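# Push the tray side guide snugly against the paper

## Task

Move the paper tray's side guide inward so the paper stack ends up flat and square against the tray wall facing the guide. The guide must finish seated in its closest notch, in contact with the stack (or almost) over its whole length without compressing it. Striking the guide may fail the attempt; pressing on it with great force, sliding it very quickly, or shoving the stack sideways out beyond the tray walls will fail it.

## Robot and tools

Robot: two seven-joint arms, left_arm and right_arm, each ending in a two-finger gripper. The fingers point along the gripper's +z axis and close along its y axis. The fingers can fold: a part held near the palm may be pulled in, held loosely or squeezed harder than asked, while a grip in the outer quarter of the pads behaves like a rigid gripper. A fingertip pushed end-on into a surface folds easily unless the gripper is fully closed, so contact can go unnoticed. For nudging the guide, a closed gripper or the side of the fingers is safer than open tips.

Frames: the scene frame has its origin at table height midway between the nominal bases, +z up, +x out over the table, left_arm toward +y. Measured bases: left_arm at (-0.008, +0.364, 0) m, right_arm at (-0.051, -0.413, 0) m, each turned slightly about z. Every hand pose, target and offset is given in that arm's own base frame; fixed cameras and the table use the scene frame. Rotations are applied about the Hand target's position. Printed positions may be off by a few centimetres, more at long reach.

execute_actions(actions, cameras): actions is a list of actions; each action is a table of up to 15 rows, one row per 1/30 s step, and a short table repeats its last row to fill 15 steps (0.5 s per action). Each row is one list of 18 numbers in [-1, 1], covering both arms even if one is idle: left dx, dy, dz, rx, ry, rz, left gripper position, force_limit, speed, then the same nine for the right arm. dx..rz are an offset from that arm's Hand target as it was when the action began, in its base axes, not a pose; every row counts from that same start, and a new action counts from the new Hand target, so repeating an offset moves further. Scale: 1.0 is 0.6 m or 180 degrees; rx, ry, rz form one rotation vector. The three gripper numbers are absolute settings: position +1 fully open (140 mm), about -0.8 pads touching, -1 close until blocked; force_limit from about 14 N (-1) to 58 N (+1) per pad on narrow parts; speed about 30 mm/s (-1) to 250 mm/s (+1). Both start at +1. Sending 0 there is a real command, so resend the previous gripper numbers to leave a gripper unchanged. Six zeros for pose re-requests the current Hand target. Images appear only for an empty actions list or when cameras names them (["all"], names, or []).

move(target, speed, blend, blocking, cameras): target is one 18-number row or a list of up to 15 rows, same layout, each an offset from the Hand targets at the move's start (not from the previous row). speed is the top path speed in m/s, 0.002 to 2, default 0.25, one value or one per target; blend in metres rounds corners (0 means stop at each). Paths are straight, ignore obstacles and the other arm, and are capped at 10 s. blocking=false returns after about 0.5 s while motion continues. The result adds a move: line (done, off_target, moving, held, fault) and limits such as paced or held. Slow moves for the guide: faster contact hits harder, and a target far beyond a contact presses harder.

wait(seconds 0 to 10): lets time pass holding commands. stop(): brakes a running move. zoom_image(camera, region [x0, y0, x1, y1] pixels, up to 504x504) enlarges part of the newest image from cam_high, cam_low, cam_left_wrist or cam_right_wrist (all 896x504). show_instructions() displays reference pages. set_collision_behavior(contact_force_n 20, 40 or 85) changes the contact force limit for both arms; not allowed during a move. clear_fault(arm) clears a reported torque or force fault on left_arm or right_arm. finished_scene(scene) ends the current scene with its number as printed in results; call nothing after it in the same reply, and only once the guide and paper stay correct with the robot released.

Controller: each step, the commanded pose is clipped to within 70 mm and 16 degrees of the measured gripper pose; Hand target in the result is the last command after clipping. A gripper may settle short; a following action or move asks again, otherwise send the remaining gap as an offset. A blocked arm keeps pushing until commanded back past its gripper. Large wrist turns can swing the elbow.

Result lines: end_effector_position (m) and end_effector_quat_wxyz per arm in its base frame; Hand target; Tool commands; gripper object_status (0 moving, 1 blocked while opening, 2 blocked while closing, i.e. holding, 3 reached position or pads met) and position_measured in counts (3 open, 230 pads meet); joint positions, velocities ("within noise" at rest), joint torques and external torques; Flange force along the gripper axes (noisy, includes held weight); Wrist depth as 7x7 cells of distance in mm ahead of each wrist camera, "-" when unknown; MOTOR HOT warnings; fault lines. The scene number ends each result.

Avoid: hard or fast contact with the guide, tray or table; pressing between the two arms or grippers; letting anything fall off the table. Contact force limit is 20 N and joint contact torque limits are 12 to 20 N m; exceeding either, a joint range end, or joint overspeed stops the arm until clear_fault. Keeping an arm stretched or pushing on an unreachable pose heats motors and can trigger a temporary over-temperature stop. Something may occasionally nudge loose objects.

Each tool is called after "Call:" as name([rows], argument=value, ...), one row to a line, values as JSON.

Reference images:

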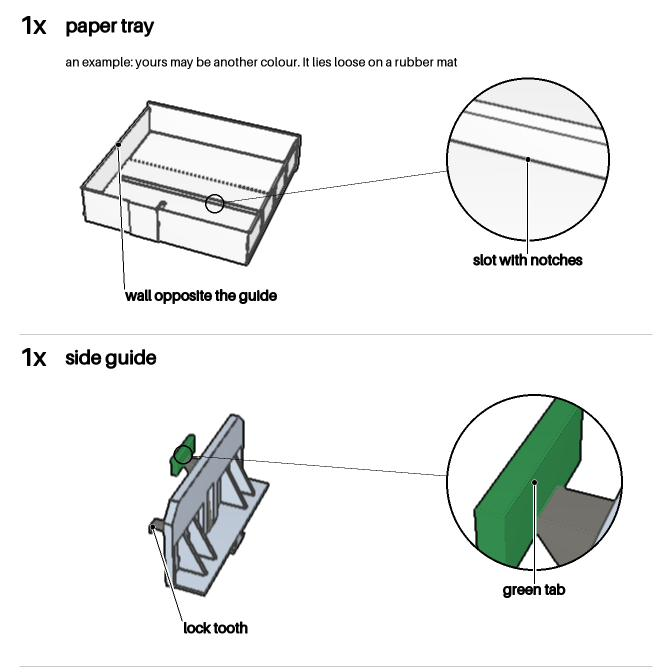

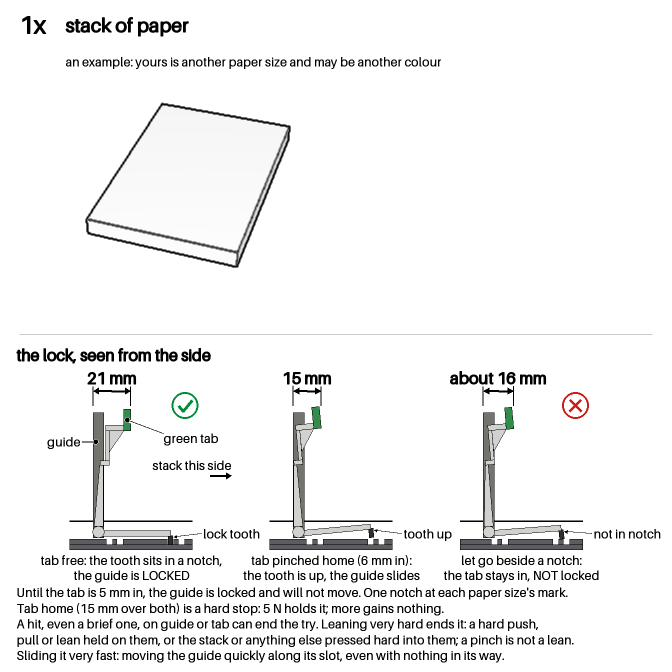

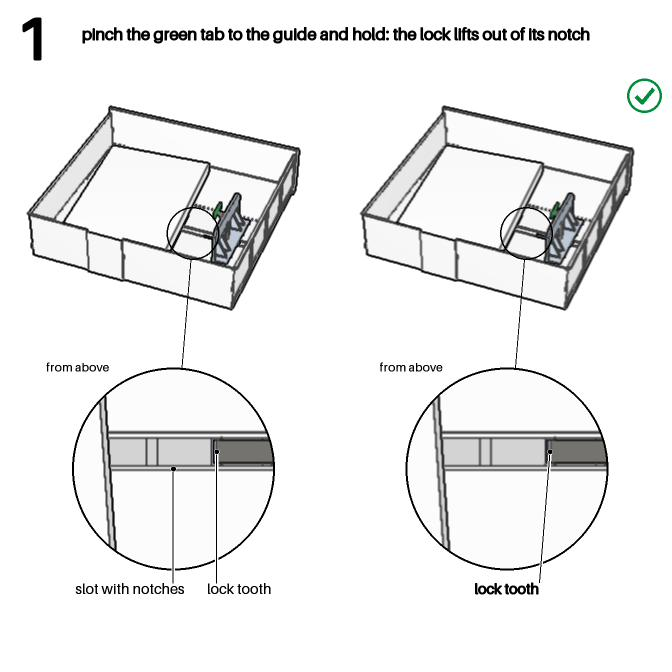

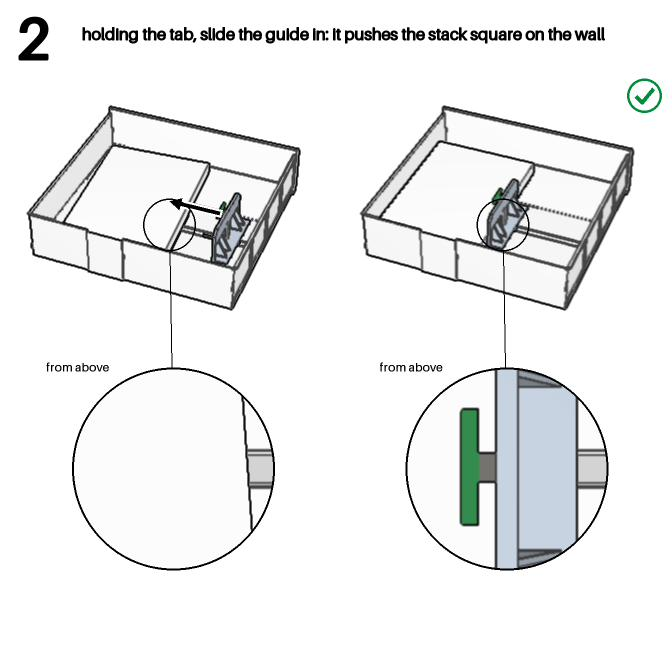

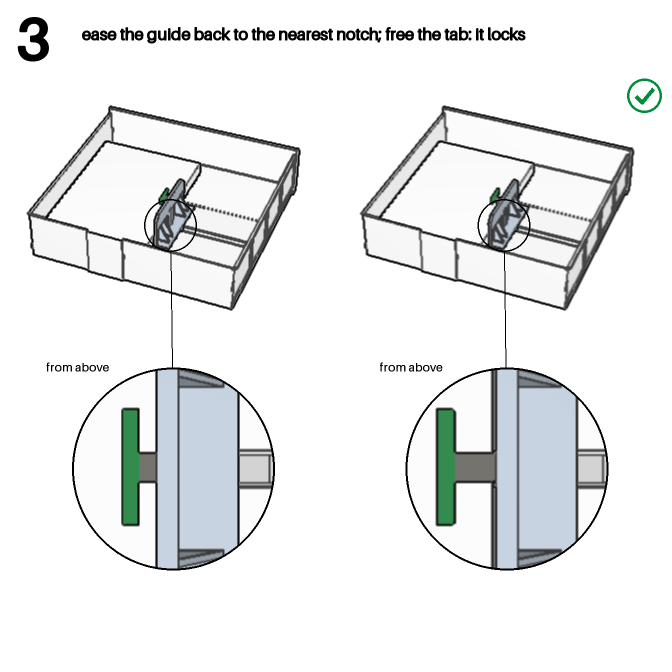

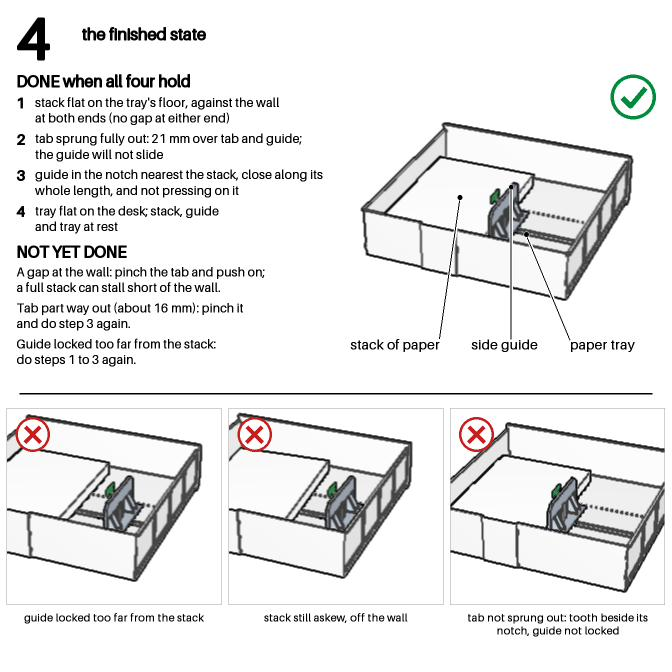

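## Session

Call:
execute_actions(actions=[])

Scene clock: 0.00 s.
left_arm: end_effector_position=(+0.3090, -0.5913, +0.2375) position_measured=3 object_status=3 end_effector_quat_wxyz=(-0.122, -0.559, +0.750, -0.333) | right_arm: end_effector_position=(+0.2387, -0.0283, +0.1689) position_measured=3 object_status=3 end_effector_quat_wxyz=(-0.005, +0.432, +0.580, +0.690)
Joint positions: left_arm=[-1.204 -0.019 0.059 -2.361 -0.851 3.022 -0.041] | right_arm=[-1.243 0.149 -0.164 -2.811 0.805 1.472 0.763]
Joint velocities: within noise
Joint torques (N m): no reading
External joint torques (N m): no reading
Flange force (N): no reading
Wrist depth (mm): cam_left_wrist=[- - - - 427 384 - / - - - - 399 - - / 688 572 520 461 388 - 331 / 678 131 480 419 368 137 312 / - 131 457 407 363 120 101 / - 473 440 391 339 - 95 / - - 374 356 - - -] | cam_right_wrist=[311 447 597 3530 425 - 2365 / 275 377 508 2816 3133 2506 - / 247 330 472 565 2754 2457 2238 / 221 122 435 663 2638 136 2161 / - 113 372 641 2343 127 91 / - 230 314 499 1705 1816 96 / - 206 268 421 1729 1628 -]
Hand target: left_arm +0.3090, -0.5913, +0.2375; -0.122, -0.559, +0.750, -0.333 | right_arm +0.2387, -0.0283, +0.1689; -0.005, +0.432, +0.580, +0.690
Tool commands: left_gripper/position=+1.0 left_gripper/force_limit=+1.0 left_gripper/speed=+1.0 right_gripper/position=+1.0 right_gripper/force_limit=+1.0 right_gripper/speed=+1.0

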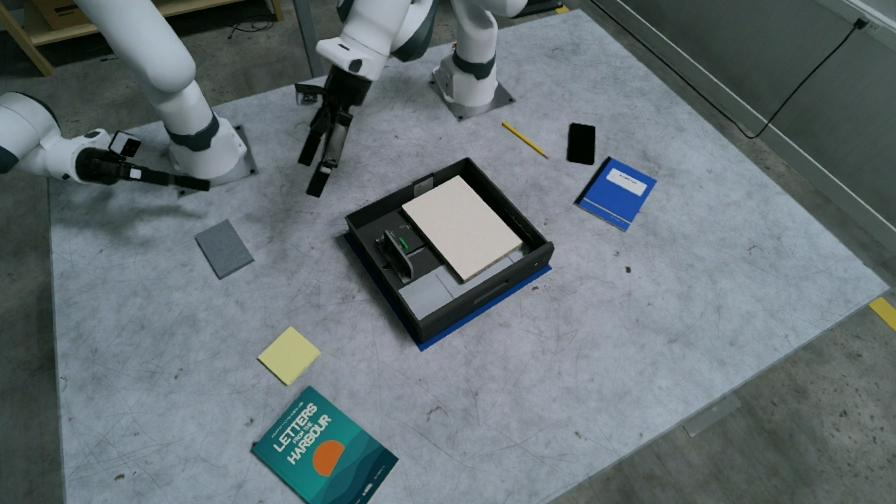

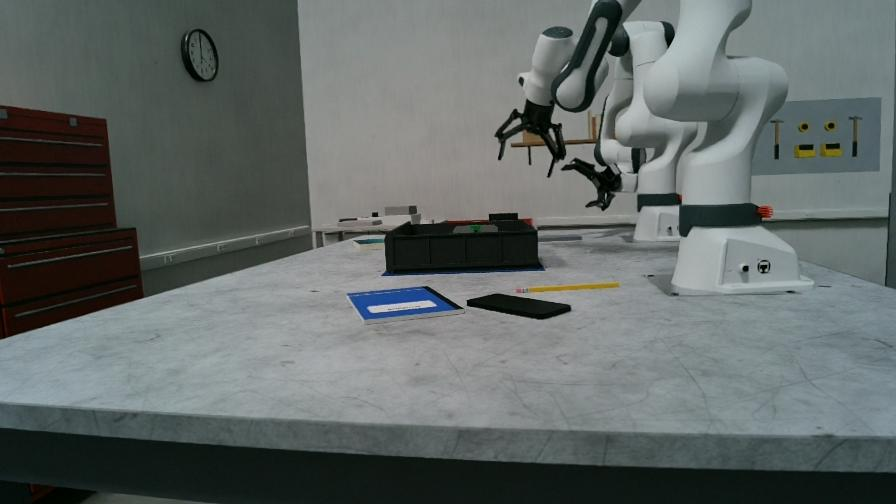

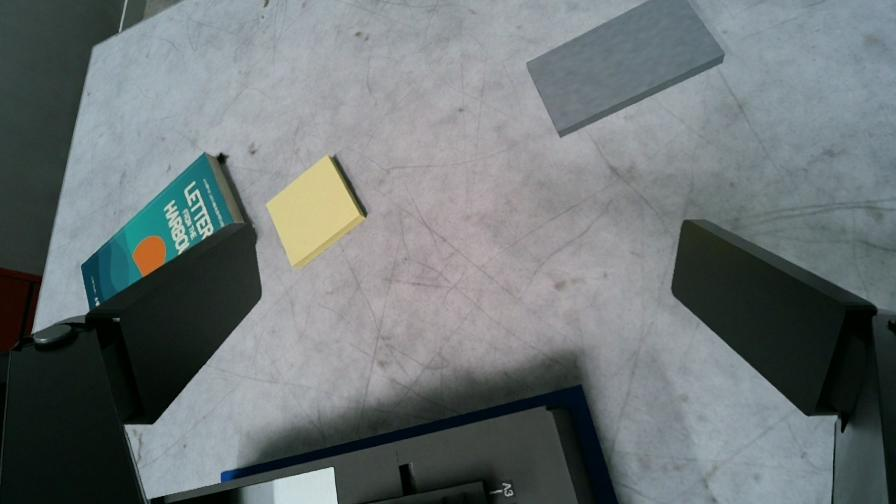

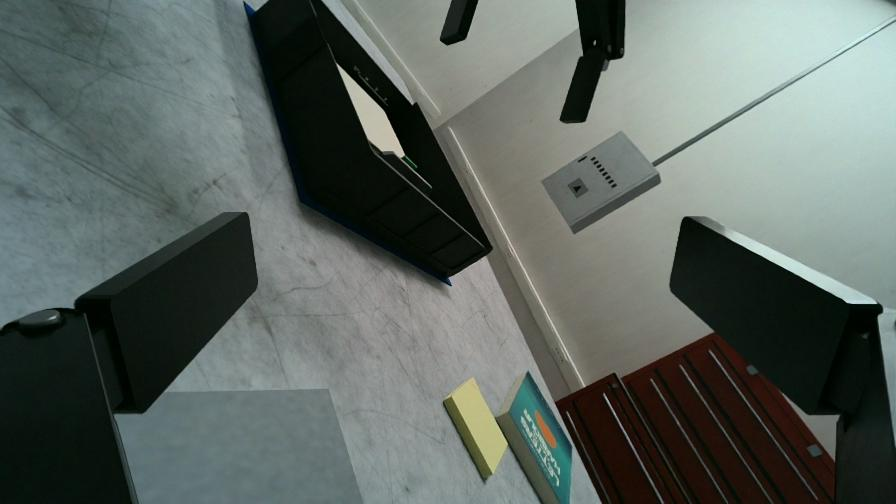

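Call:
move(target=[0.17,0.3,0.19,0.231,-0.085,-0.389,1,-1,-1,0,0,0,0,0,0,1,1,1], cameras=["cam_high","cam_left_wrist"])

Scene clock: 6.17 s.
left_arm: end_effector_position=(+0.4103, -0.4126, +0.3528) position_measured=3 object_status=3 end_effector_quat_wxyz=(+0.000, -0.003, +1.000, -0.003) | right_arm: end_effector_position=(+0.2387, -0.0283, +0.1689) position_measured=3 object_status=3 end_effector_quat_wxyz=(-0.005, +0.432, +0.580, +0.690)
Joint positions: left_arm=[-1.038 0.06 0.261 -1.655 -0.021 1.717 0.791] | right_arm=[-1.243 0.149 -0.164 -2.811 0.805 1.472 0.763]
Joint velocities: left_arm=[0 0.001 0.001 0 0.001 0 0.007] | right_arm=[within noise]
Joint torques (N m): left_arm=[0.04 -32.92 1.21 26.03 1.17 2.35 0.11] | right_arm=[0.2 -22.77 0.25 9.17 0.48 -2.58 0]
External joint torques (N m): left_arm=[-0.11 0.48 0.51 1.3 0.42 -0.17 0.11] | right_arm=[0.21 -1.06 0.36 0.43 0.06 -0.19 -0.1]
Flange force (N): left_arm=[-5.2 -4.6 -4.2] | right_arm=[1.9 3.3 0.8]
Wrist depth (mm): cam_left_wrist=[- 449 453 - - 395 - / - - - 427 424 - - / 495 - - - - 448 472 / - 130 498 490 478 137 - / - 112 - 526 533 120 100 / - - 595 596 - - 95 / - 611 631 - 689 - -] | cam_right_wrist=[311 444 633 - 3856 3741 2532 / 276 376 500 - - 2816 - / 249 327 473 3094 2816 2258 2180 / 221 122 436 641 - 136 2142 / - 113 371 528 2506 127 91 / - 230 314 486 1928 1843 95 / - 206 267 423 1660 1660 -]
Hand target: left_arm +0.4110, -0.4113, +0.3515; -0.001, +0.000, +1.000, -0.001 | right_arm +0.2387, -0.0283, +0.1689; -0.005, +0.432, +0.580, +0.690
Off the commanded pose: left_arm 0.002 m, 0 deg | right_arm 0.000 m, 0 deg.
move: done
Images, in order (width x height): cam_high 896x504, cam_left_wrist 896x504.

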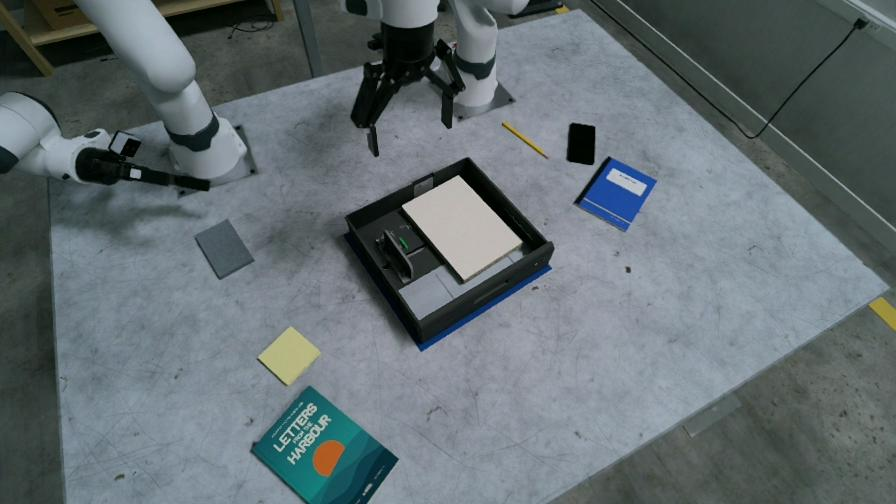

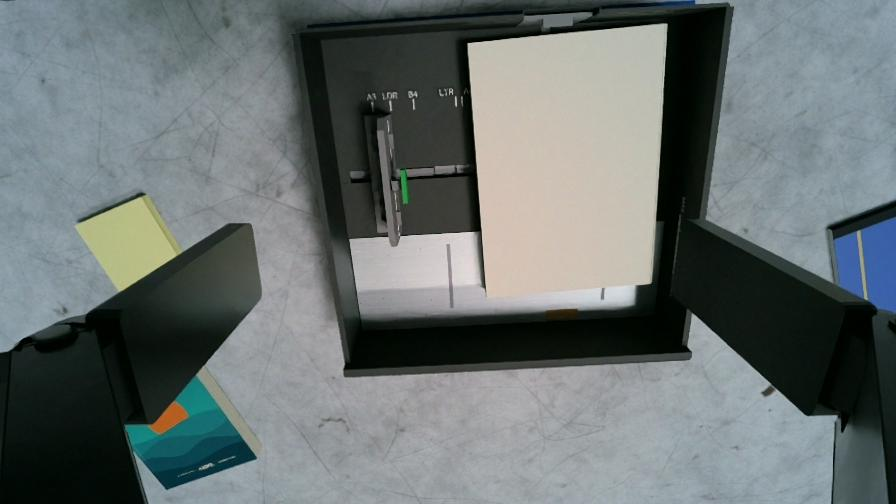

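Call:
move(target=[0.082,-0.087,-0.286,0,0,0.019,-0.03,-1,-1,0,0,0,0,0,0,1,1,1], cameras=["cam_left_wrist","cam_low"])

Call:
zoom_image(camera="cam_low", region=[350, 130, 600, 290])

Scene clock: 10.80 s.
left_arm: end_effector_position=(+0.4594, -0.4631, +0.1796) position_measured=132 object_status=0 end_effector_quat_wxyz=(-0.001, -0.027, +1.000, +0.001) | right_arm: end_effector_position=(+0.2387, -0.0283, +0.1689) position_measured=3 object_status=3 end_effector_quat_wxyz=(-0.005, +0.432, +0.580, +0.690)
Joint positions: left_arm=[-1.016 0.361 0.26 -1.697 -0.102 2.042 0.792] | right_arm=[-1.243 0.149 -0.164 -2.811 0.805 1.472 0.763]
Joint torques (N m): left_arm=[-0.1 -42.78 3.99 25.47 0.24 2.68 -0.26] | right_arm=[0.12 -22.77 0.31 9.18 0.5 -2.58 -0.02]
External joint torques (N m): left_arm=[-0.17 0.19 0.65 1.09 -0.44 0.16 -0.26] | right_arm=[0.14 -1.01 0.42 0.39 0.08 -0.19 -0.12]
Flange force (N): left_arm=[-3.5 -4.2 -1.0] | right_arm=[1.8 3.1 0.9]
Wrist depth (mm): cam_left_wrist=[- - 268 261 246 247 - / - - 283 279 294 - 262 / - - 302 287 280 277 275 / - - 160 315 281 289 294 / - - 110 334 323 96 - / - - - 337 - - - / - - - - - - -] | cam_right_wrist=[310 443 613 3298 548 494 2089 / 277 379 527 864 555 - 2754 / 248 328 474 788 2754 2218 - / 221 122 451 661 3387 136 1753 / - 113 368 600 - 127 91 / - 230 313 497 2021 1753 95 / - 205 269 423 819 1638 -]
Hand target: left_arm +0.4602, -0.4635, +0.1799; -0.001, -0.029, +1.000, -0.001 | right_arm +0.2387, -0.0283, +0.1689; -0.005, +0.432, +0.580, +0.690
Off the commanded pose: left_arm 0.001 m, 0 deg | right_arm 0.000 m, 0 deg.
move: done
Images, in order (width x height): cam_low 896x504, cam_left_wrist 896x504.

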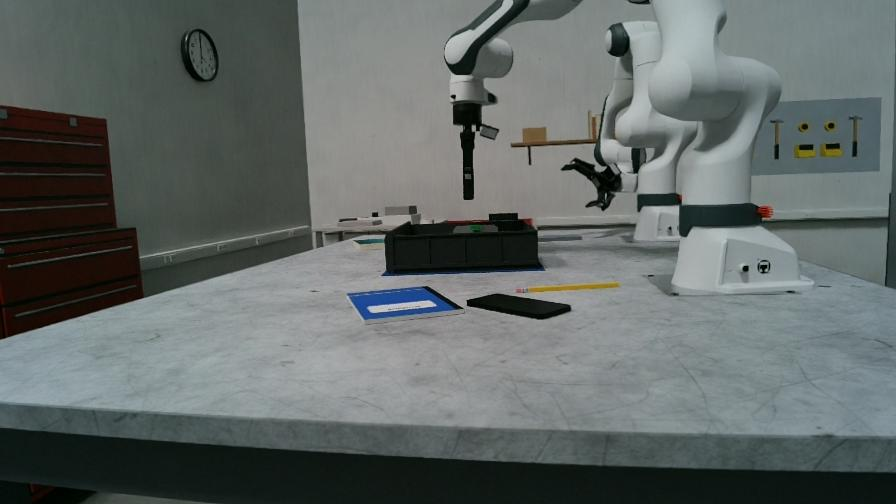

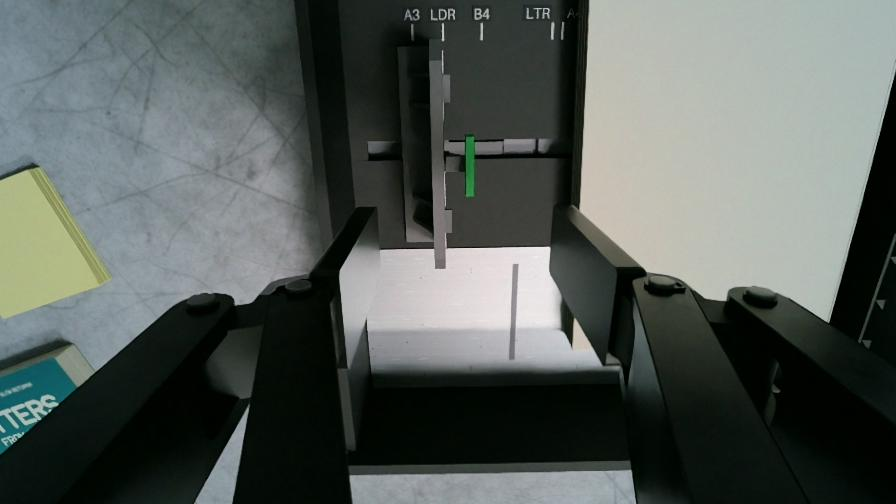

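Scaled by 2.016.

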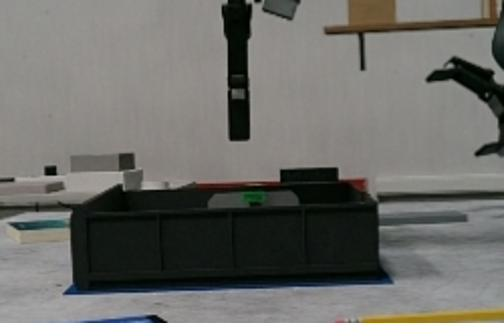

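Call:
move(target=[-0.025,-0.008,-0.067,0,0,0,-0.03,-1,-1,0,0,0,0,0,0,1,1,1], speed=0.12, cameras=["cam_left_wrist","cam_low"])

Call:
zoom_image(camera="cam_low", region=[410, 180, 540, 260])

Scene clock: 12.40 s.
left_arm: end_effector_position=(+0.4459, -0.4673, +0.1402) position_measured=132 object_status=3 end_effector_quat_wxyz=(+0.000, -0.026, +1.000, +0.000) | right_arm: end_effector_position=(+0.2387, -0.0283, +0.1689) position_measured=3 object_status=3 end_effector_quat_wxyz=(-0.005, +0.432, +0.580, +0.690)
Joint positions: left_arm=[-1.034 0.38 0.253 -1.775 -0.11 2.14 0.779] | right_arm=[-1.243 0.149 -0.164 -2.811 0.805 1.472 0.763]
Joint velocities: left_arm=[-0.001 0 0 -0.002 0 0.004 -0.003] | right_arm=[within noise]
Joint torques (N m): left_arm=[-0.53 -42.86 4.02 24.33 0.22 2.64 -0.45] | right_arm=[0.17 -22.74 0.31 9.19 0.48 -2.56 0.01]
External joint torques (N m): left_arm=[-0.37 0.04 0.77 0.55 -0.42 0.14 -0.45] | right_arm=[0.2 -1.06 0.44 0.45 0.07 -0.17 -0.08]
Flange force (N): left_arm=[-0.8 -2.1 -0.3] | right_arm=[1.8 3.4 0.9]
Wrist depth (mm): cam_left_wrist=[- 243 181 - - 207 215 / - - 246 239 240 224 219 / - 282 242 253 249 233 229 / - - 160 266 162 250 250 / - - 110 289 281 96 255 / - - 298 307 307 - - / - - - 297 - - -] | cam_right_wrist=[309 431 624 3434 505 525 2387 / 274 379 521 594 537 2584 2482 / 249 329 470 597 2816 2321 2387 / 221 122 469 665 2666 136 1958 / - 113 347 742 2506 127 91 / - 230 306 503 1778 1790 95 / - 206 269 485 1649 1671 -]
Hand target: left_arm +0.4452, -0.4683, +0.1397; -0.001, -0.029, +1.000, -0.001 | right_arm +0.2387, -0.0283, +0.1689; -0.005, +0.432, +0.580, +0.690
Off the commanded pose: left_arm 0.001 m, 0 deg | right_arm 0.000 m, 0 deg.
move: done
Images, in order (width x height): cam_low 896x504, cam_left_wrist 896x504.

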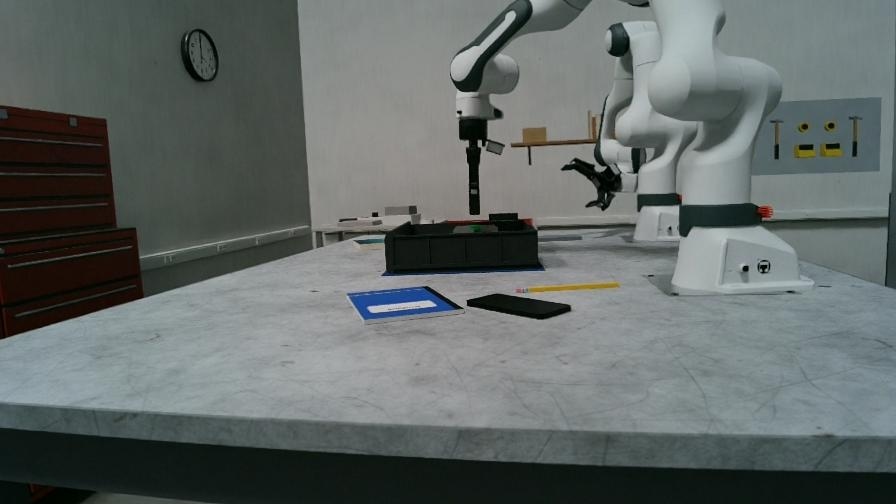

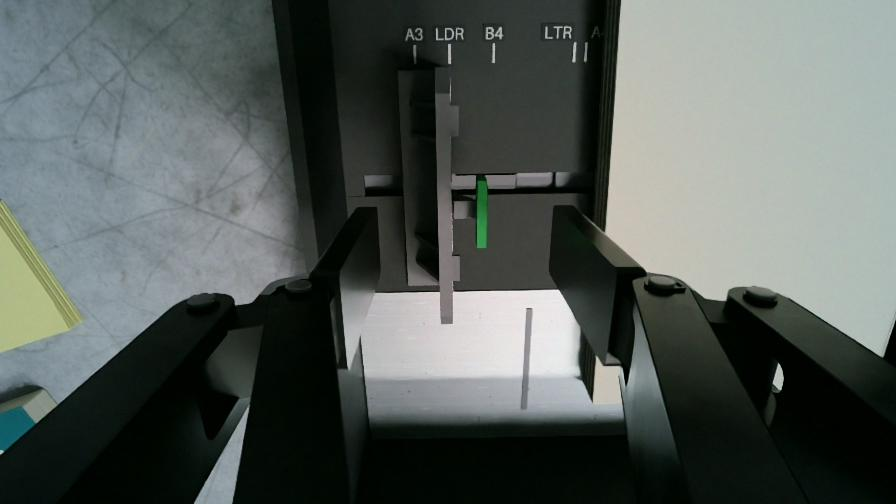

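Scaled by 3.877.

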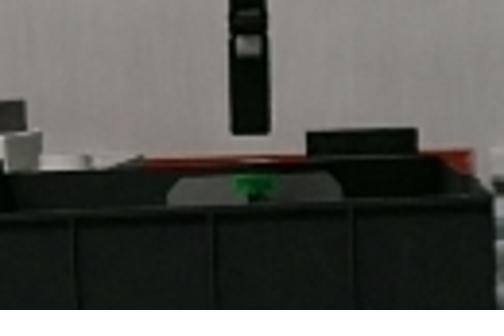

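Call:
move(target=[0,0,-0.065,0,0,0,-0.03,-1,-1,0,0,0,0,0,0,1,1,1], speed=0.06, cameras=["cam_left_wrist","cam_low"])

Call:
zoom_image(camera="cam_low", region=[410, 180, 540, 260])

Scene clock: 14.13 s.
left_arm: end_effector_position=(+0.4455, -0.4678, +0.1018) position_measured=132 object_status=3 end_effector_quat_wxyz=(+0.000, -0.031, +1.000, +0.000) | right_arm: end_effector_position=(+0.2387, -0.0283, +0.1689) position_measured=3 object_status=3 end_effector_quat_wxyz=(-0.005, +0.432, +0.580, +0.690)
Joint positions: left_arm=[-1.032 0.428 0.247 -1.808 -0.128 2.22 0.779] | right_arm=[-1.243 0.149 -0.164 -2.811 0.805 1.472 0.763]
Joint velocities: left_arm=[0 -0.001 -0.001 0 -0.002 0.005 0.002] | right_arm=[within noise]
Joint torques (N m): left_arm=[0.25 -43.62 4.03 23.89 0.18 2.71 0.14] | right_arm=[0.17 -22.76 0.34 9.13 0.49 -2.57 0]
External joint torques (N m): left_arm=[0.36 0.1 0.39 0.76 -0.42 0.2 0.14] | right_arm=[0.17 -1.01 0.44 0.37 0.07 -0.17 -0.1]
Flange force (N): left_arm=[-3.1 -2.2 0.2] | right_arm=[1.8 3.2 1.0]
Wrist depth (mm): cam_left_wrist=[- - 159 - - 175 174 / 227 - 205 207 - 181 182 / 235 - 204 214 218 196 202 / - - 160 227 162 203 206 / - - 110 244 238 96 214 / - - 260 261 261 - - / - - 277 276 275 - -] | cam_right_wrist=[312 450 587 - 494 - - / 275 380 514 591 544 2949 2021 / 248 328 478 545 2584 2506 - / 221 122 434 649 - 127 - / - 113 370 531 2915 127 91 / - 230 314 503 1913 1778 96 / - 205 266 418 921 1649 -]
Hand target: left_arm +0.4452, -0.4683, +0.1007; -0.001, -0.029, +1.000, -0.001 | right_arm +0.2387, -0.0283, +0.1689; -0.005, +0.432, +0.580, +0.690
Off the commanded pose: left_arm 0.001 m, 0 deg | right_arm 0.000 m, 0 deg.
move: done
Images, in order (width x height): cam_low 896x504, cam_left_wrist 896x504.

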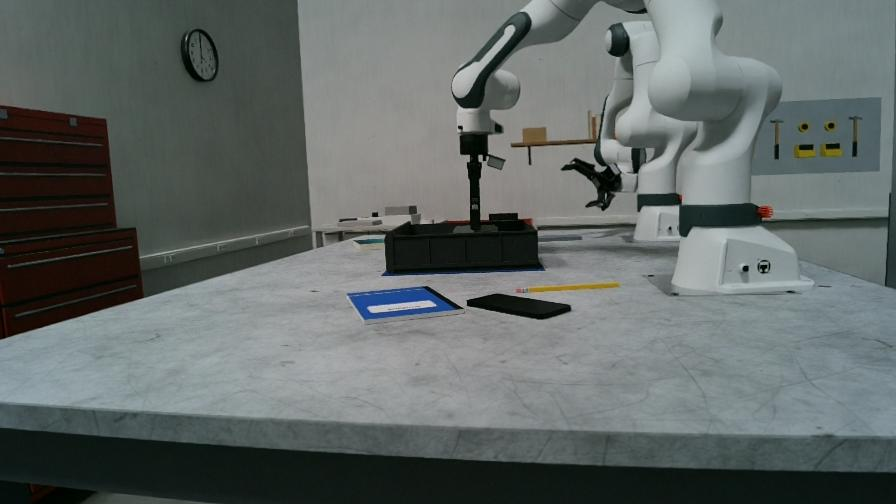

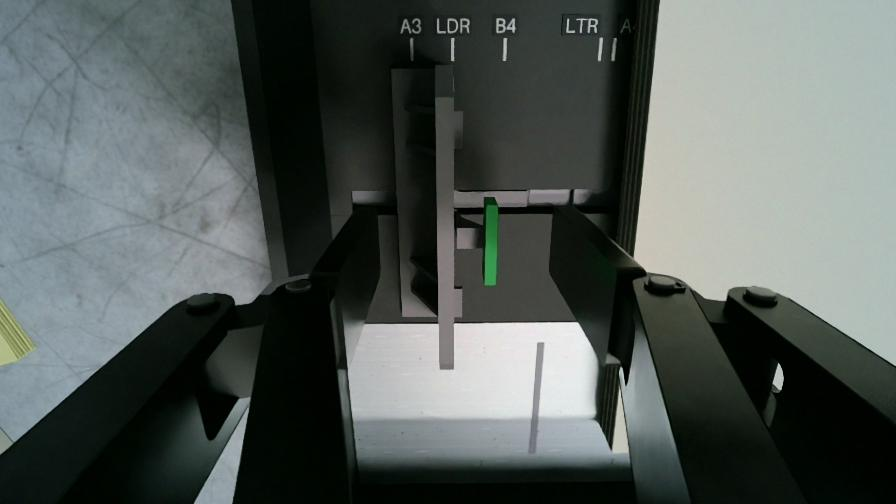

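Scaled by 3.877.

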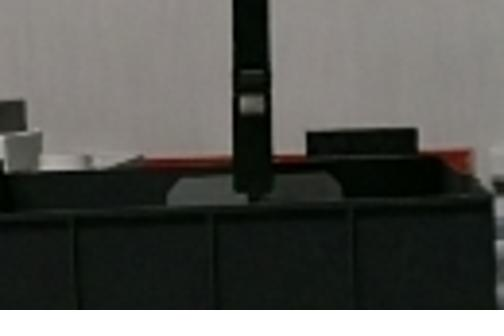

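Call:
move(target=[0,0,-0.002,0,0,0,-1,-1,-1,0,0,0,0,0,0,1,1,1], cameras=["cam_left_wrist"])

Scene clock: 16.20 s.
left_arm: end_effector_position=(+0.4462, -0.4694, +0.1018) position_measured=208 object_status=0 end_effector_quat_wxyz=(+0.001, -0.031, +1.000, -0.002) | right_arm: end_effector_position=(+0.2387, -0.0283, +0.1689) position_measured=3 object_status=3 end_effector_quat_wxyz=(-0.005, +0.432, +0.580, +0.690)
Joint positions: left_arm=[-1.03 0.428 0.244 -1.808 -0.128 2.226 0.779] | right_arm=[-1.243 0.149 -0.164 -2.811 0.805 1.472 0.763]
Joint torques (N m): left_arm=[0.38 -42 4.24 22.93 0.5 2.52 0.11] | right_arm=[0.16 -22.84 0.24 9.15 0.49 -2.56 0.03]
External joint torques (N m): left_arm=[0.42 1.71 0.59 -0.16 -0.11 0.01 0.11] | right_arm=[0.1 -1.08 0.28 0.37 0.07 -0.16 -0.07]
Flange force (N): left_arm=[-3.5 -2.6 2.5] | right_arm=[2.3 3.3 0.8]
Wrist depth (mm): cam_left_wrist=[- - 154 - 194 174 173 / 225 225 174 205 - 183 - / - - 212 213 214 195 - / - - 196 167 226 205 - / - - - 176 - 213 219 / - - - - - - 230 / - - - - - - -] | cam_right_wrist=[311 444 661 - 502 2532 2584 / 277 379 506 567 532 - - / 247 347 475 570 2532 - 2666 / 221 122 435 661 2724 136 107 / - 113 367 611 2506 127 91 / - 229 314 488 2038 1778 96 / - 205 268 422 1705 1682 -]
Hand target: left_arm +0.4452, -0.4683, +0.0995; -0.001, -0.029, +1.000, -0.001 | right_arm +0.2387, -0.0283, +0.1689; -0.005, +0.432, +0.580, +0.690
Off the commanded pose: left_arm 0.003 m, 0 deg | right_arm 0.000 m, 0 deg.
move: done
Images, in order (width x height): cam_left_wrist 896x504.

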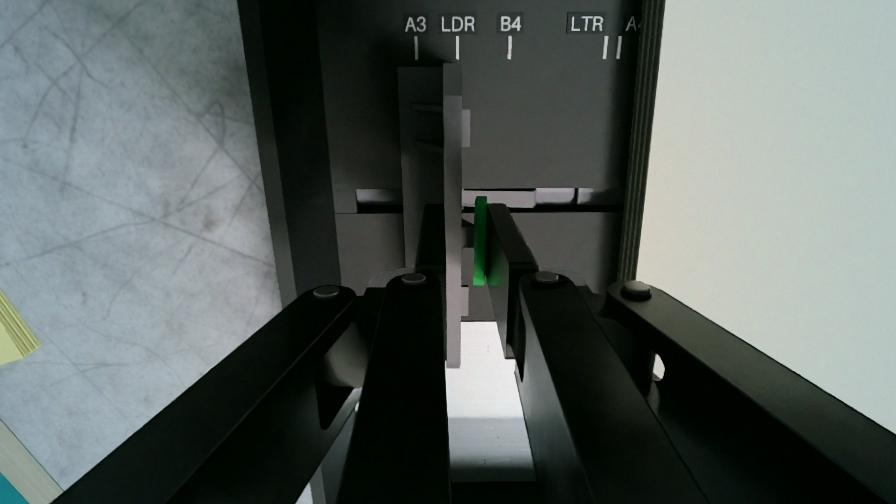

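Call:
move(target=[-0.008,0.133,0.002,0,0,0,-1,-1,-1,0,0,0,0,0,0,1,1,1], speed=0.05, cameras=["cam_left_wrist"])

Scene clock: 18.83 s.
left_arm: end_effector_position=(+0.4397, -0.3912, +0.1015) position_measured=208 object_status=2 end_effector_quat_wxyz=(-0.001, -0.032, +0.999, -0.002) | right_arm: end_effector_position=(+0.2387, -0.0283, +0.1689) position_measured=3 object_status=3 end_effector_quat_wxyz=(-0.005, +0.432, +0.580, +0.690)
Joint positions: left_arm=[-0.986 0.268 0.27 -2.051 -0.101 2.309 0.851] | right_arm=[-1.243 0.149 -0.164 -2.811 0.805 1.472 0.763]
Joint velocities: left_arm=[-0.001 -0.001 0 -0.002 0 0.002 0.006] | right_arm=[within noise]
Joint torques (N m): left_arm=[0.99 -37.5 4.34 21.61 1.05 2.48 0.18] | right_arm=[0.16 -22.71 0.28 9.14 0.49 -2.58 -0.02]
External joint torques (N m): left_arm=[0.99 0.45 1.8 -0.85 0.49 -0.04 0.18] | right_arm=[0.18 -0.94 0.4 0.34 0.07 -0.18 -0.12]
Flange force (N): left_arm=[-0.1 3.4 0.7] | right_arm=[1.7 2.9 0.9]
Wrist depth (mm): cam_left_wrist=[174 193 198 175 174 175 174 / 174 206 208 184 184 183 185 / 166 214 215 196 193 194 193 / 174 229 229 163 204 206 208 / 174 240 - 178 - 213 - / - - - - - - - / - - - - - - -] | cam_right_wrist=[311 446 607 628 559 2915 2482 / 276 380 514 603 3094 2915 2321 / 247 326 474 783 2666 2584 2506 / 221 122 448 720 2724 136 1958 / - 113 370 643 2482 127 91 / - 230 314 506 1729 1778 95 / - 205 267 405 1638 1660 -]
Hand target: left_arm +0.4404, -0.3885, +0.1007; -0.001, -0.029, +1.000, -0.001 | right_arm +0.2387, -0.0283, +0.1689; -0.005, +0.432, +0.580, +0.690
Off the commanded pose: left_arm 0.003 m, 0 deg | right_arm 0.000 m, 0 deg.
move: done
Images, in order (width x height): cam_left_wrist 896x504.

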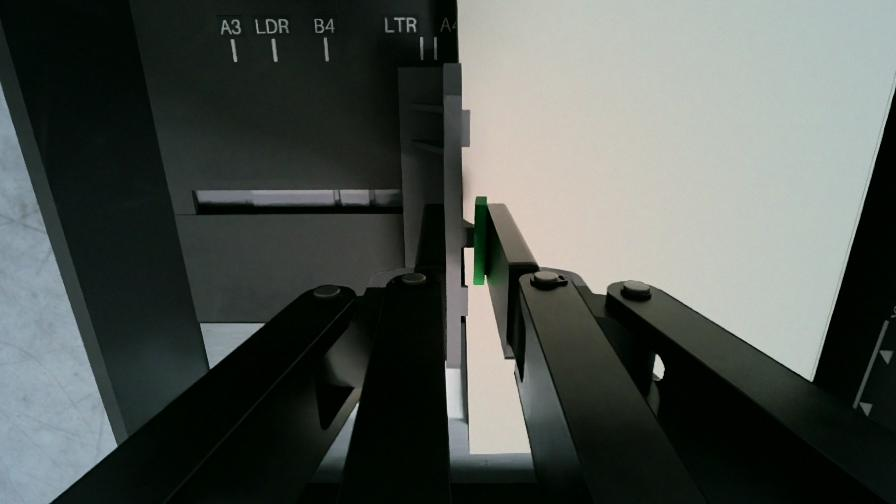

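Call:
move(target=[-0.0015,0.025,0,0,0,0,-1,-1,-1,0,0,0,0,0,0,1,1,1], speed=0.04)

Call:
move(target=[0,0.0084,0,0,0,0,-1,-1,-1,0,0,0,0,0,0,1,1,1], speed=0.02, cameras=["cam_left_wrist","cam_high"])

Scene clock: 20.07 s.
left_arm: end_effector_position=(+0.4386, -0.3773, +0.1015) position_measured=208 object_status=2 end_effector_quat_wxyz=(+0.000, -0.031, +1.000, -0.003) | right_arm: end_effector_position=(+0.2387, -0.0283, +0.1689) position_measured=3 object_status=3 end_effector_quat_wxyz=(-0.005, +0.432, +0.580, +0.690)
Joint positions: left_arm=[-0.976 0.24 0.276 -2.091 -0.095 2.323 0.865] | right_arm=[-1.243 0.149 -0.164 -2.811 0.805 1.472 0.763]
Joint velocities: left_arm=[0.001 -0.002 -0.001 -0.001 -0.001 0 0.004] | right_arm=[within noise]
Joint torques (N m): left_arm=[1.15 -36.88 3.95 21.96 1.18 2.2 0.28] | right_arm=[0.19 -22.75 0.25 9.14 0.49 -2.56 -0.04]
External joint torques (N m): left_arm=[1.19 -0.08 1.69 -0.35 0.62 -0.31 0.28] | right_arm=[0.22 -0.96 0.37 0.27 0.06 -0.18 -0.13]
Flange force (N): left_arm=[-0.9 3.0 -1.1] | right_arm=[1.9 2.9 1.1]
Wrist depth (mm): cam_left_wrist=[182 194 - 177 174 174 174 / 183 209 206 199 - 183 182 / 192 216 211 195 195 194 194 / 193 229 229 167 202 202 205 / - 237 - 177 - 213 - / - - - - - - - / - - - - - - -] | cam_right_wrist=[311 449 584 627 586 - 2482 / 275 379 510 627 3798 2666 2433 / 248 330 474 809 3020 2695 2124 / 221 122 435 641 2754 127 1974 / - 113 372 643 2532 127 91 / - 230 314 502 1638 1830 95 / - 205 270 422 1671 1649 -]
Hand target: left_arm +0.4395, -0.3735, +0.1007; -0.001, -0.029, +1.000, -0.001 | right_arm +0.2387, -0.0283, +0.1689; -0.005, +0.432, +0.580, +0.690
Off the commanded pose: left_arm 0.004 m, 0 deg | right_arm 0.000 m, 0 deg.
move: off_target (left_arm)

Scene clock: 20.80 s.
left_arm: end_effector_position=(+0.4382, -0.3726, +0.1015) position_measured=208 object_status=2 end_effector_quat_wxyz=(+0.000, -0.031, +1.000, -0.003) | right_arm: end_effector_position=(+0.2387, -0.0283, +0.1689) position_measured=3 object_status=3 end_effector_quat_wxyz=(-0.005, +0.432, +0.580, +0.690)
Joint positions: left_arm=[-0.972 0.231 0.277 -2.103 -0.092 2.327 0.87] | right_arm=[-1.243 0.149 -0.164 -2.811 0.805 1.472 0.763]
Joint velocities: left_arm=[0.003 -0.002 0 -0.002 0 0.001 0.004] | right_arm=[within noise]
Joint torques (N m): left_arm=[1.27 -36.5 3.9 21.85 1.22 2.26 0.2] | right_arm=[0.12 -22.75 0.28 9.14 0.48 -2.57 0]
External joint torques (N m): left_arm=[1.4 0.07 1.79 -0.5 0.66 -0.26 0.2] | right_arm=[0.16 -0.94 0.42 0.28 0.06 -0.19 -0.1]
Flange force (N): left_arm=[-0.8 3.3 -0.7] | right_arm=[1.8 3.0 1.0]
Wrist depth (mm): cam_left_wrist=[188 - - 174 175 175 173 / 188 206 210 184 184 181 183 / 188 217 214 194 193 194 193 / 188 226 230 - 203 205 201 / - 237 - 178 - 212 212 / - - - - - - - / - - - - - - -] | cam_right_wrist=[310 443 614 614 3094 - - / 276 379 517 625 3979 - - / 247 329 474 561 2611 - 2161 / 221 122 434 658 2695 136 2584 / - 113 398 576 2410 127 91 / - 230 306 512 1790 1803 95 / - 205 268 488 1638 1628 -]
Hand target: left_arm +0.4395, -0.3685, +0.1007; -0.001, -0.029, +1.000, -0.001 | right_arm +0.2387, -0.0283, +0.1689; -0.005, +0.432, +0.580, +0.690
Off the commanded pose: left_arm 0.004 m, 0 deg | right_arm 0.000 m, 0 deg.
move: off_target (left_arm)
Images, in order (width x height): cam_high 896x504, cam_left_wrist 896x504.

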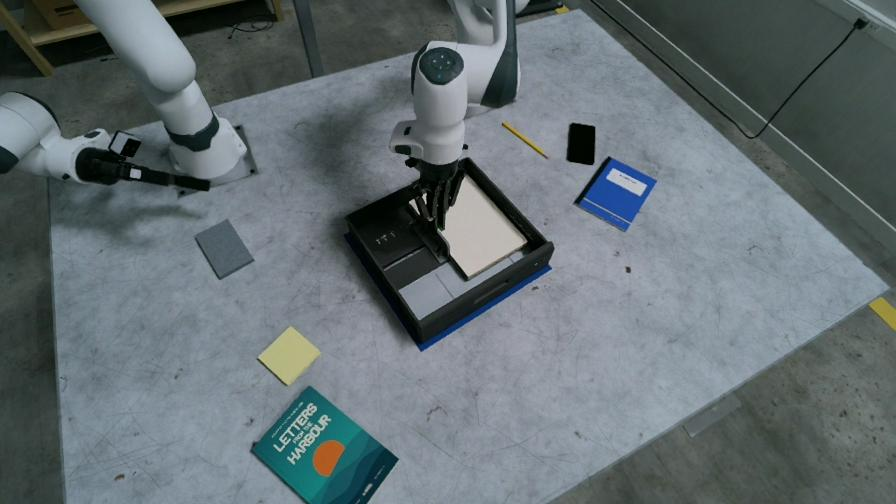

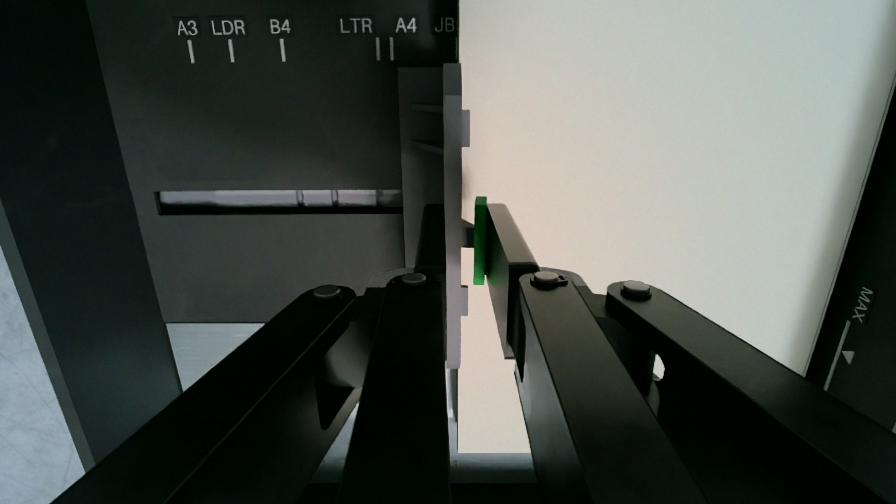

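Call:
move(target=[0,0.005,0,0,0,0,-1,-1,-1,0,0,0,0,0,0,1,1,1], speed=0.02, cameras=["cam_left_wrist"])

Call:
zoom_image(camera="cam_left_wrist", region=[340, 0, 896, 400])

Scene clock: 21.73 s.
left_arm: end_effector_position=(+0.4380, -0.3697, +0.1015) position_measured=208 object_status=2 end_effector_quat_wxyz=(-0.001, -0.031, +1.000, -0.003) | right_arm: end_effector_position=(+0.2387, -0.0283, +0.1689) position_measured=3 object_status=3 end_effector_quat_wxyz=(-0.005, +0.432, +0.580, +0.690)
Joint positions: left_arm=[-0.969 0.226 0.277 -2.111 -0.091 2.329 0.873] | right_arm=[-1.243 0.149 -0.164 -2.811 0.805 1.472 0.763]
Joint torques (N m): left_arm=[1.84 -36.02 3.99 21.88 1.27 2.33 0.17] | right_arm=[0.17 -22.74 0.24 9.13 0.48 -2.57 -0.05]
External joint torques (N m): left_arm=[1.89 0.13 1.87 -0.32 0.71 -0.17 0.17] | right_arm=[0.13 -0.98 0.3 0.33 0.06 -0.18 -0.14]
Flange force (N): left_arm=[-1.8 3.1 -0.5] | right_arm=[2.0 2.9 0.8]
Wrist depth (mm): cam_left_wrist=[- - 192 176 173 172 174 / 192 207 211 183 184 183 183 / 192 218 213 192 193 195 194 / 204 227 230 167 203 206 204 / - 241 - - - 214 - / - - - - - - - / - - - - - - -] | cam_right_wrist=[310 447 611 607 3133 2984 2218 / 276 379 510 619 2754 2506 - / 248 328 469 2410 2695 2506 - / 222 122 434 668 2584 136 1974 / - 113 369 610 2161 127 91 / - 230 314 493 1717 1816 96 / - 205 267 411 1803 1638 -]
Hand target: left_arm +0.4395, -0.3655, +0.1007; -0.001, -0.029, +1.000, -0.001 | right_arm +0.2387, -0.0283, +0.1689; -0.005, +0.432, +0.580, +0.690
Off the commanded pose: left_arm 0.005 m, 0 deg | right_arm 0.000 m, 0 deg.
move: off_target (left_arm)
Images, in order (width x height): cam_left_wrist 896x504.

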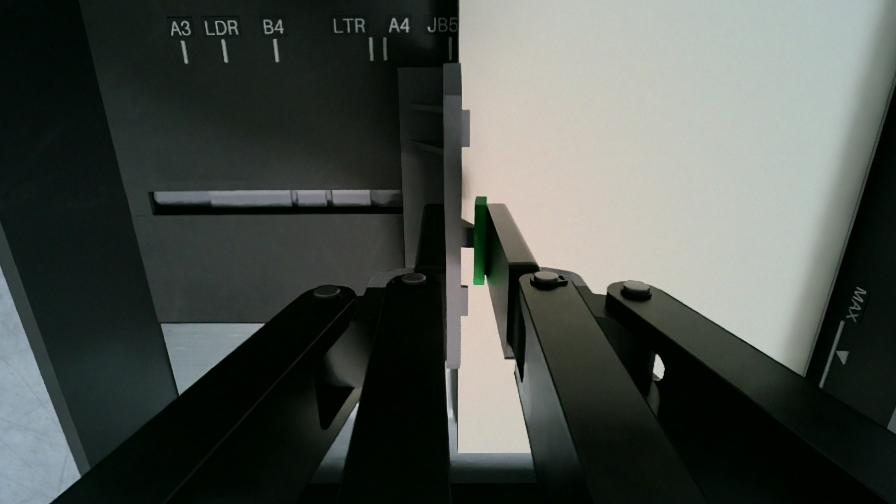

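Region (340, 0, 896, 400) is 556x400 pixels. A region can be at most 504 by 504 pixels.

Call:
zoom_image(camera="cam_left_wrist", region=[696, 0, 896, 400])

Call:
move(target=[0,0.005,0,0,0,0,-1,-1,-1,0,0,0,0,0,0,1,1,1], speed=0.02, cameras=["cam_left_wrist"])

Call:
zoom_image(camera="cam_left_wrist", region=[696, 0, 896, 400])

Scaled by 1.260.

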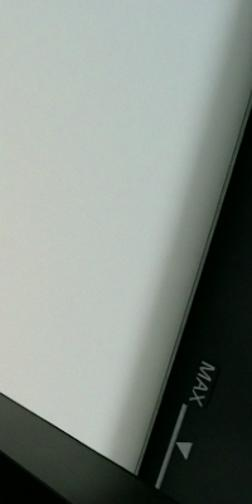

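Scene clock: 23.00 s.
left_arm: end_effector_position=(+0.4378, -0.3670, +0.1015) position_measured=208 object_status=2 end_effector_quat_wxyz=(-0.001, -0.031, +1.000, -0.003) | right_arm: end_effector_position=(+0.2387, -0.0283, +0.1689) position_measured=3 object_status=3 end_effector_quat_wxyz=(-0.005, +0.432, +0.580, +0.690)
Joint positions: left_arm=[-0.966 0.221 0.277 -2.118 -0.09 2.331 0.876] | right_arm=[-1.243 0.149 -0.164 -2.811 0.805 1.472 0.763]
Joint torques (N m): left_arm=[1.6 -36 4.63 21.4 1.32 2.26 0.29] | right_arm=[0.17 -22.76 0.24 9.16 0.49 -2.56 -0.02]
External joint torques (N m): left_arm=[1.68 0.08 2.58 -0.86 0.76 -0.26 0.29] | right_arm=[0.19 -1.02 0.35 0.38 0.07 -0.17 -0.12]
Flange force (N): left_arm=[-0.5 5.0 -0.6] | right_arm=[1.9 3.1 0.9]
Wrist depth (mm): cam_left_wrist=[- 194 - 176 172 174 174 / - 207 207 183 187 181 183 / 206 214 215 193 195 193 193 / 207 230 230 167 202 206 203 / 206 241 - 178 - 213 214 / - - - - - - - / - - - - - - -] | cam_right_wrist=[311 446 598 633 553 - - / 275 380 513 617 - 2532 2054 / 249 327 469 2724 2666 2506 2343 / 221 122 451 667 2666 136 1989 / - 113 399 579 2387 127 91 / - 229 312 491 1928 1753 95 / - 205 268 421 1638 1617 -]
Hand target: left_arm +0.4395, -0.3625, +0.1007; -0.001, -0.029, +1.000, -0.001 | right_arm +0.2387, -0.0283, +0.1689; -0.005, +0.432, +0.580, +0.690
Off the commanded pose: left_arm 0.005 m, 0 deg | right_arm 0.000 m, 0 deg.
move: off_target (left_arm)
Images, in order (width x height): cam_left_wrist 896x504.

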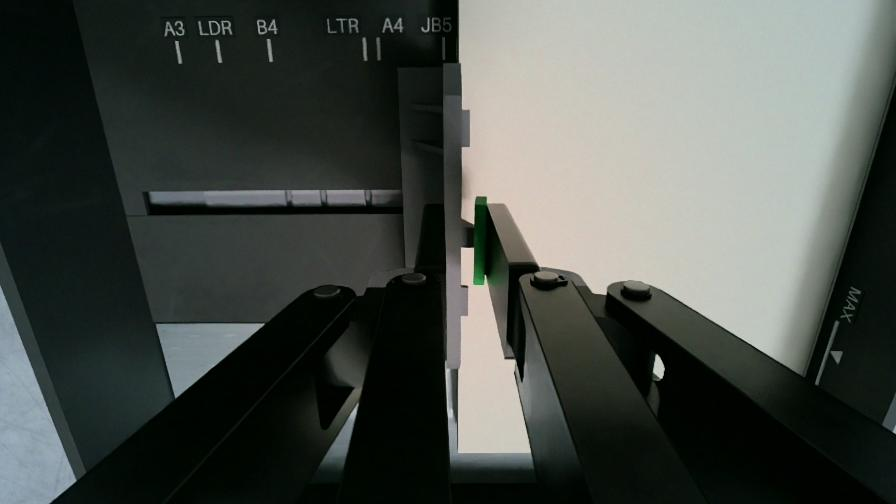

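Scaled by 1.260.

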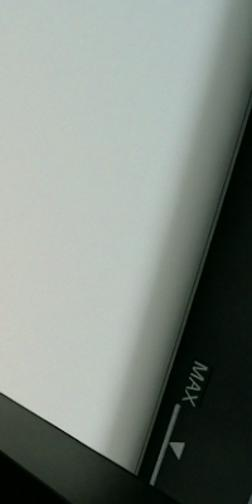

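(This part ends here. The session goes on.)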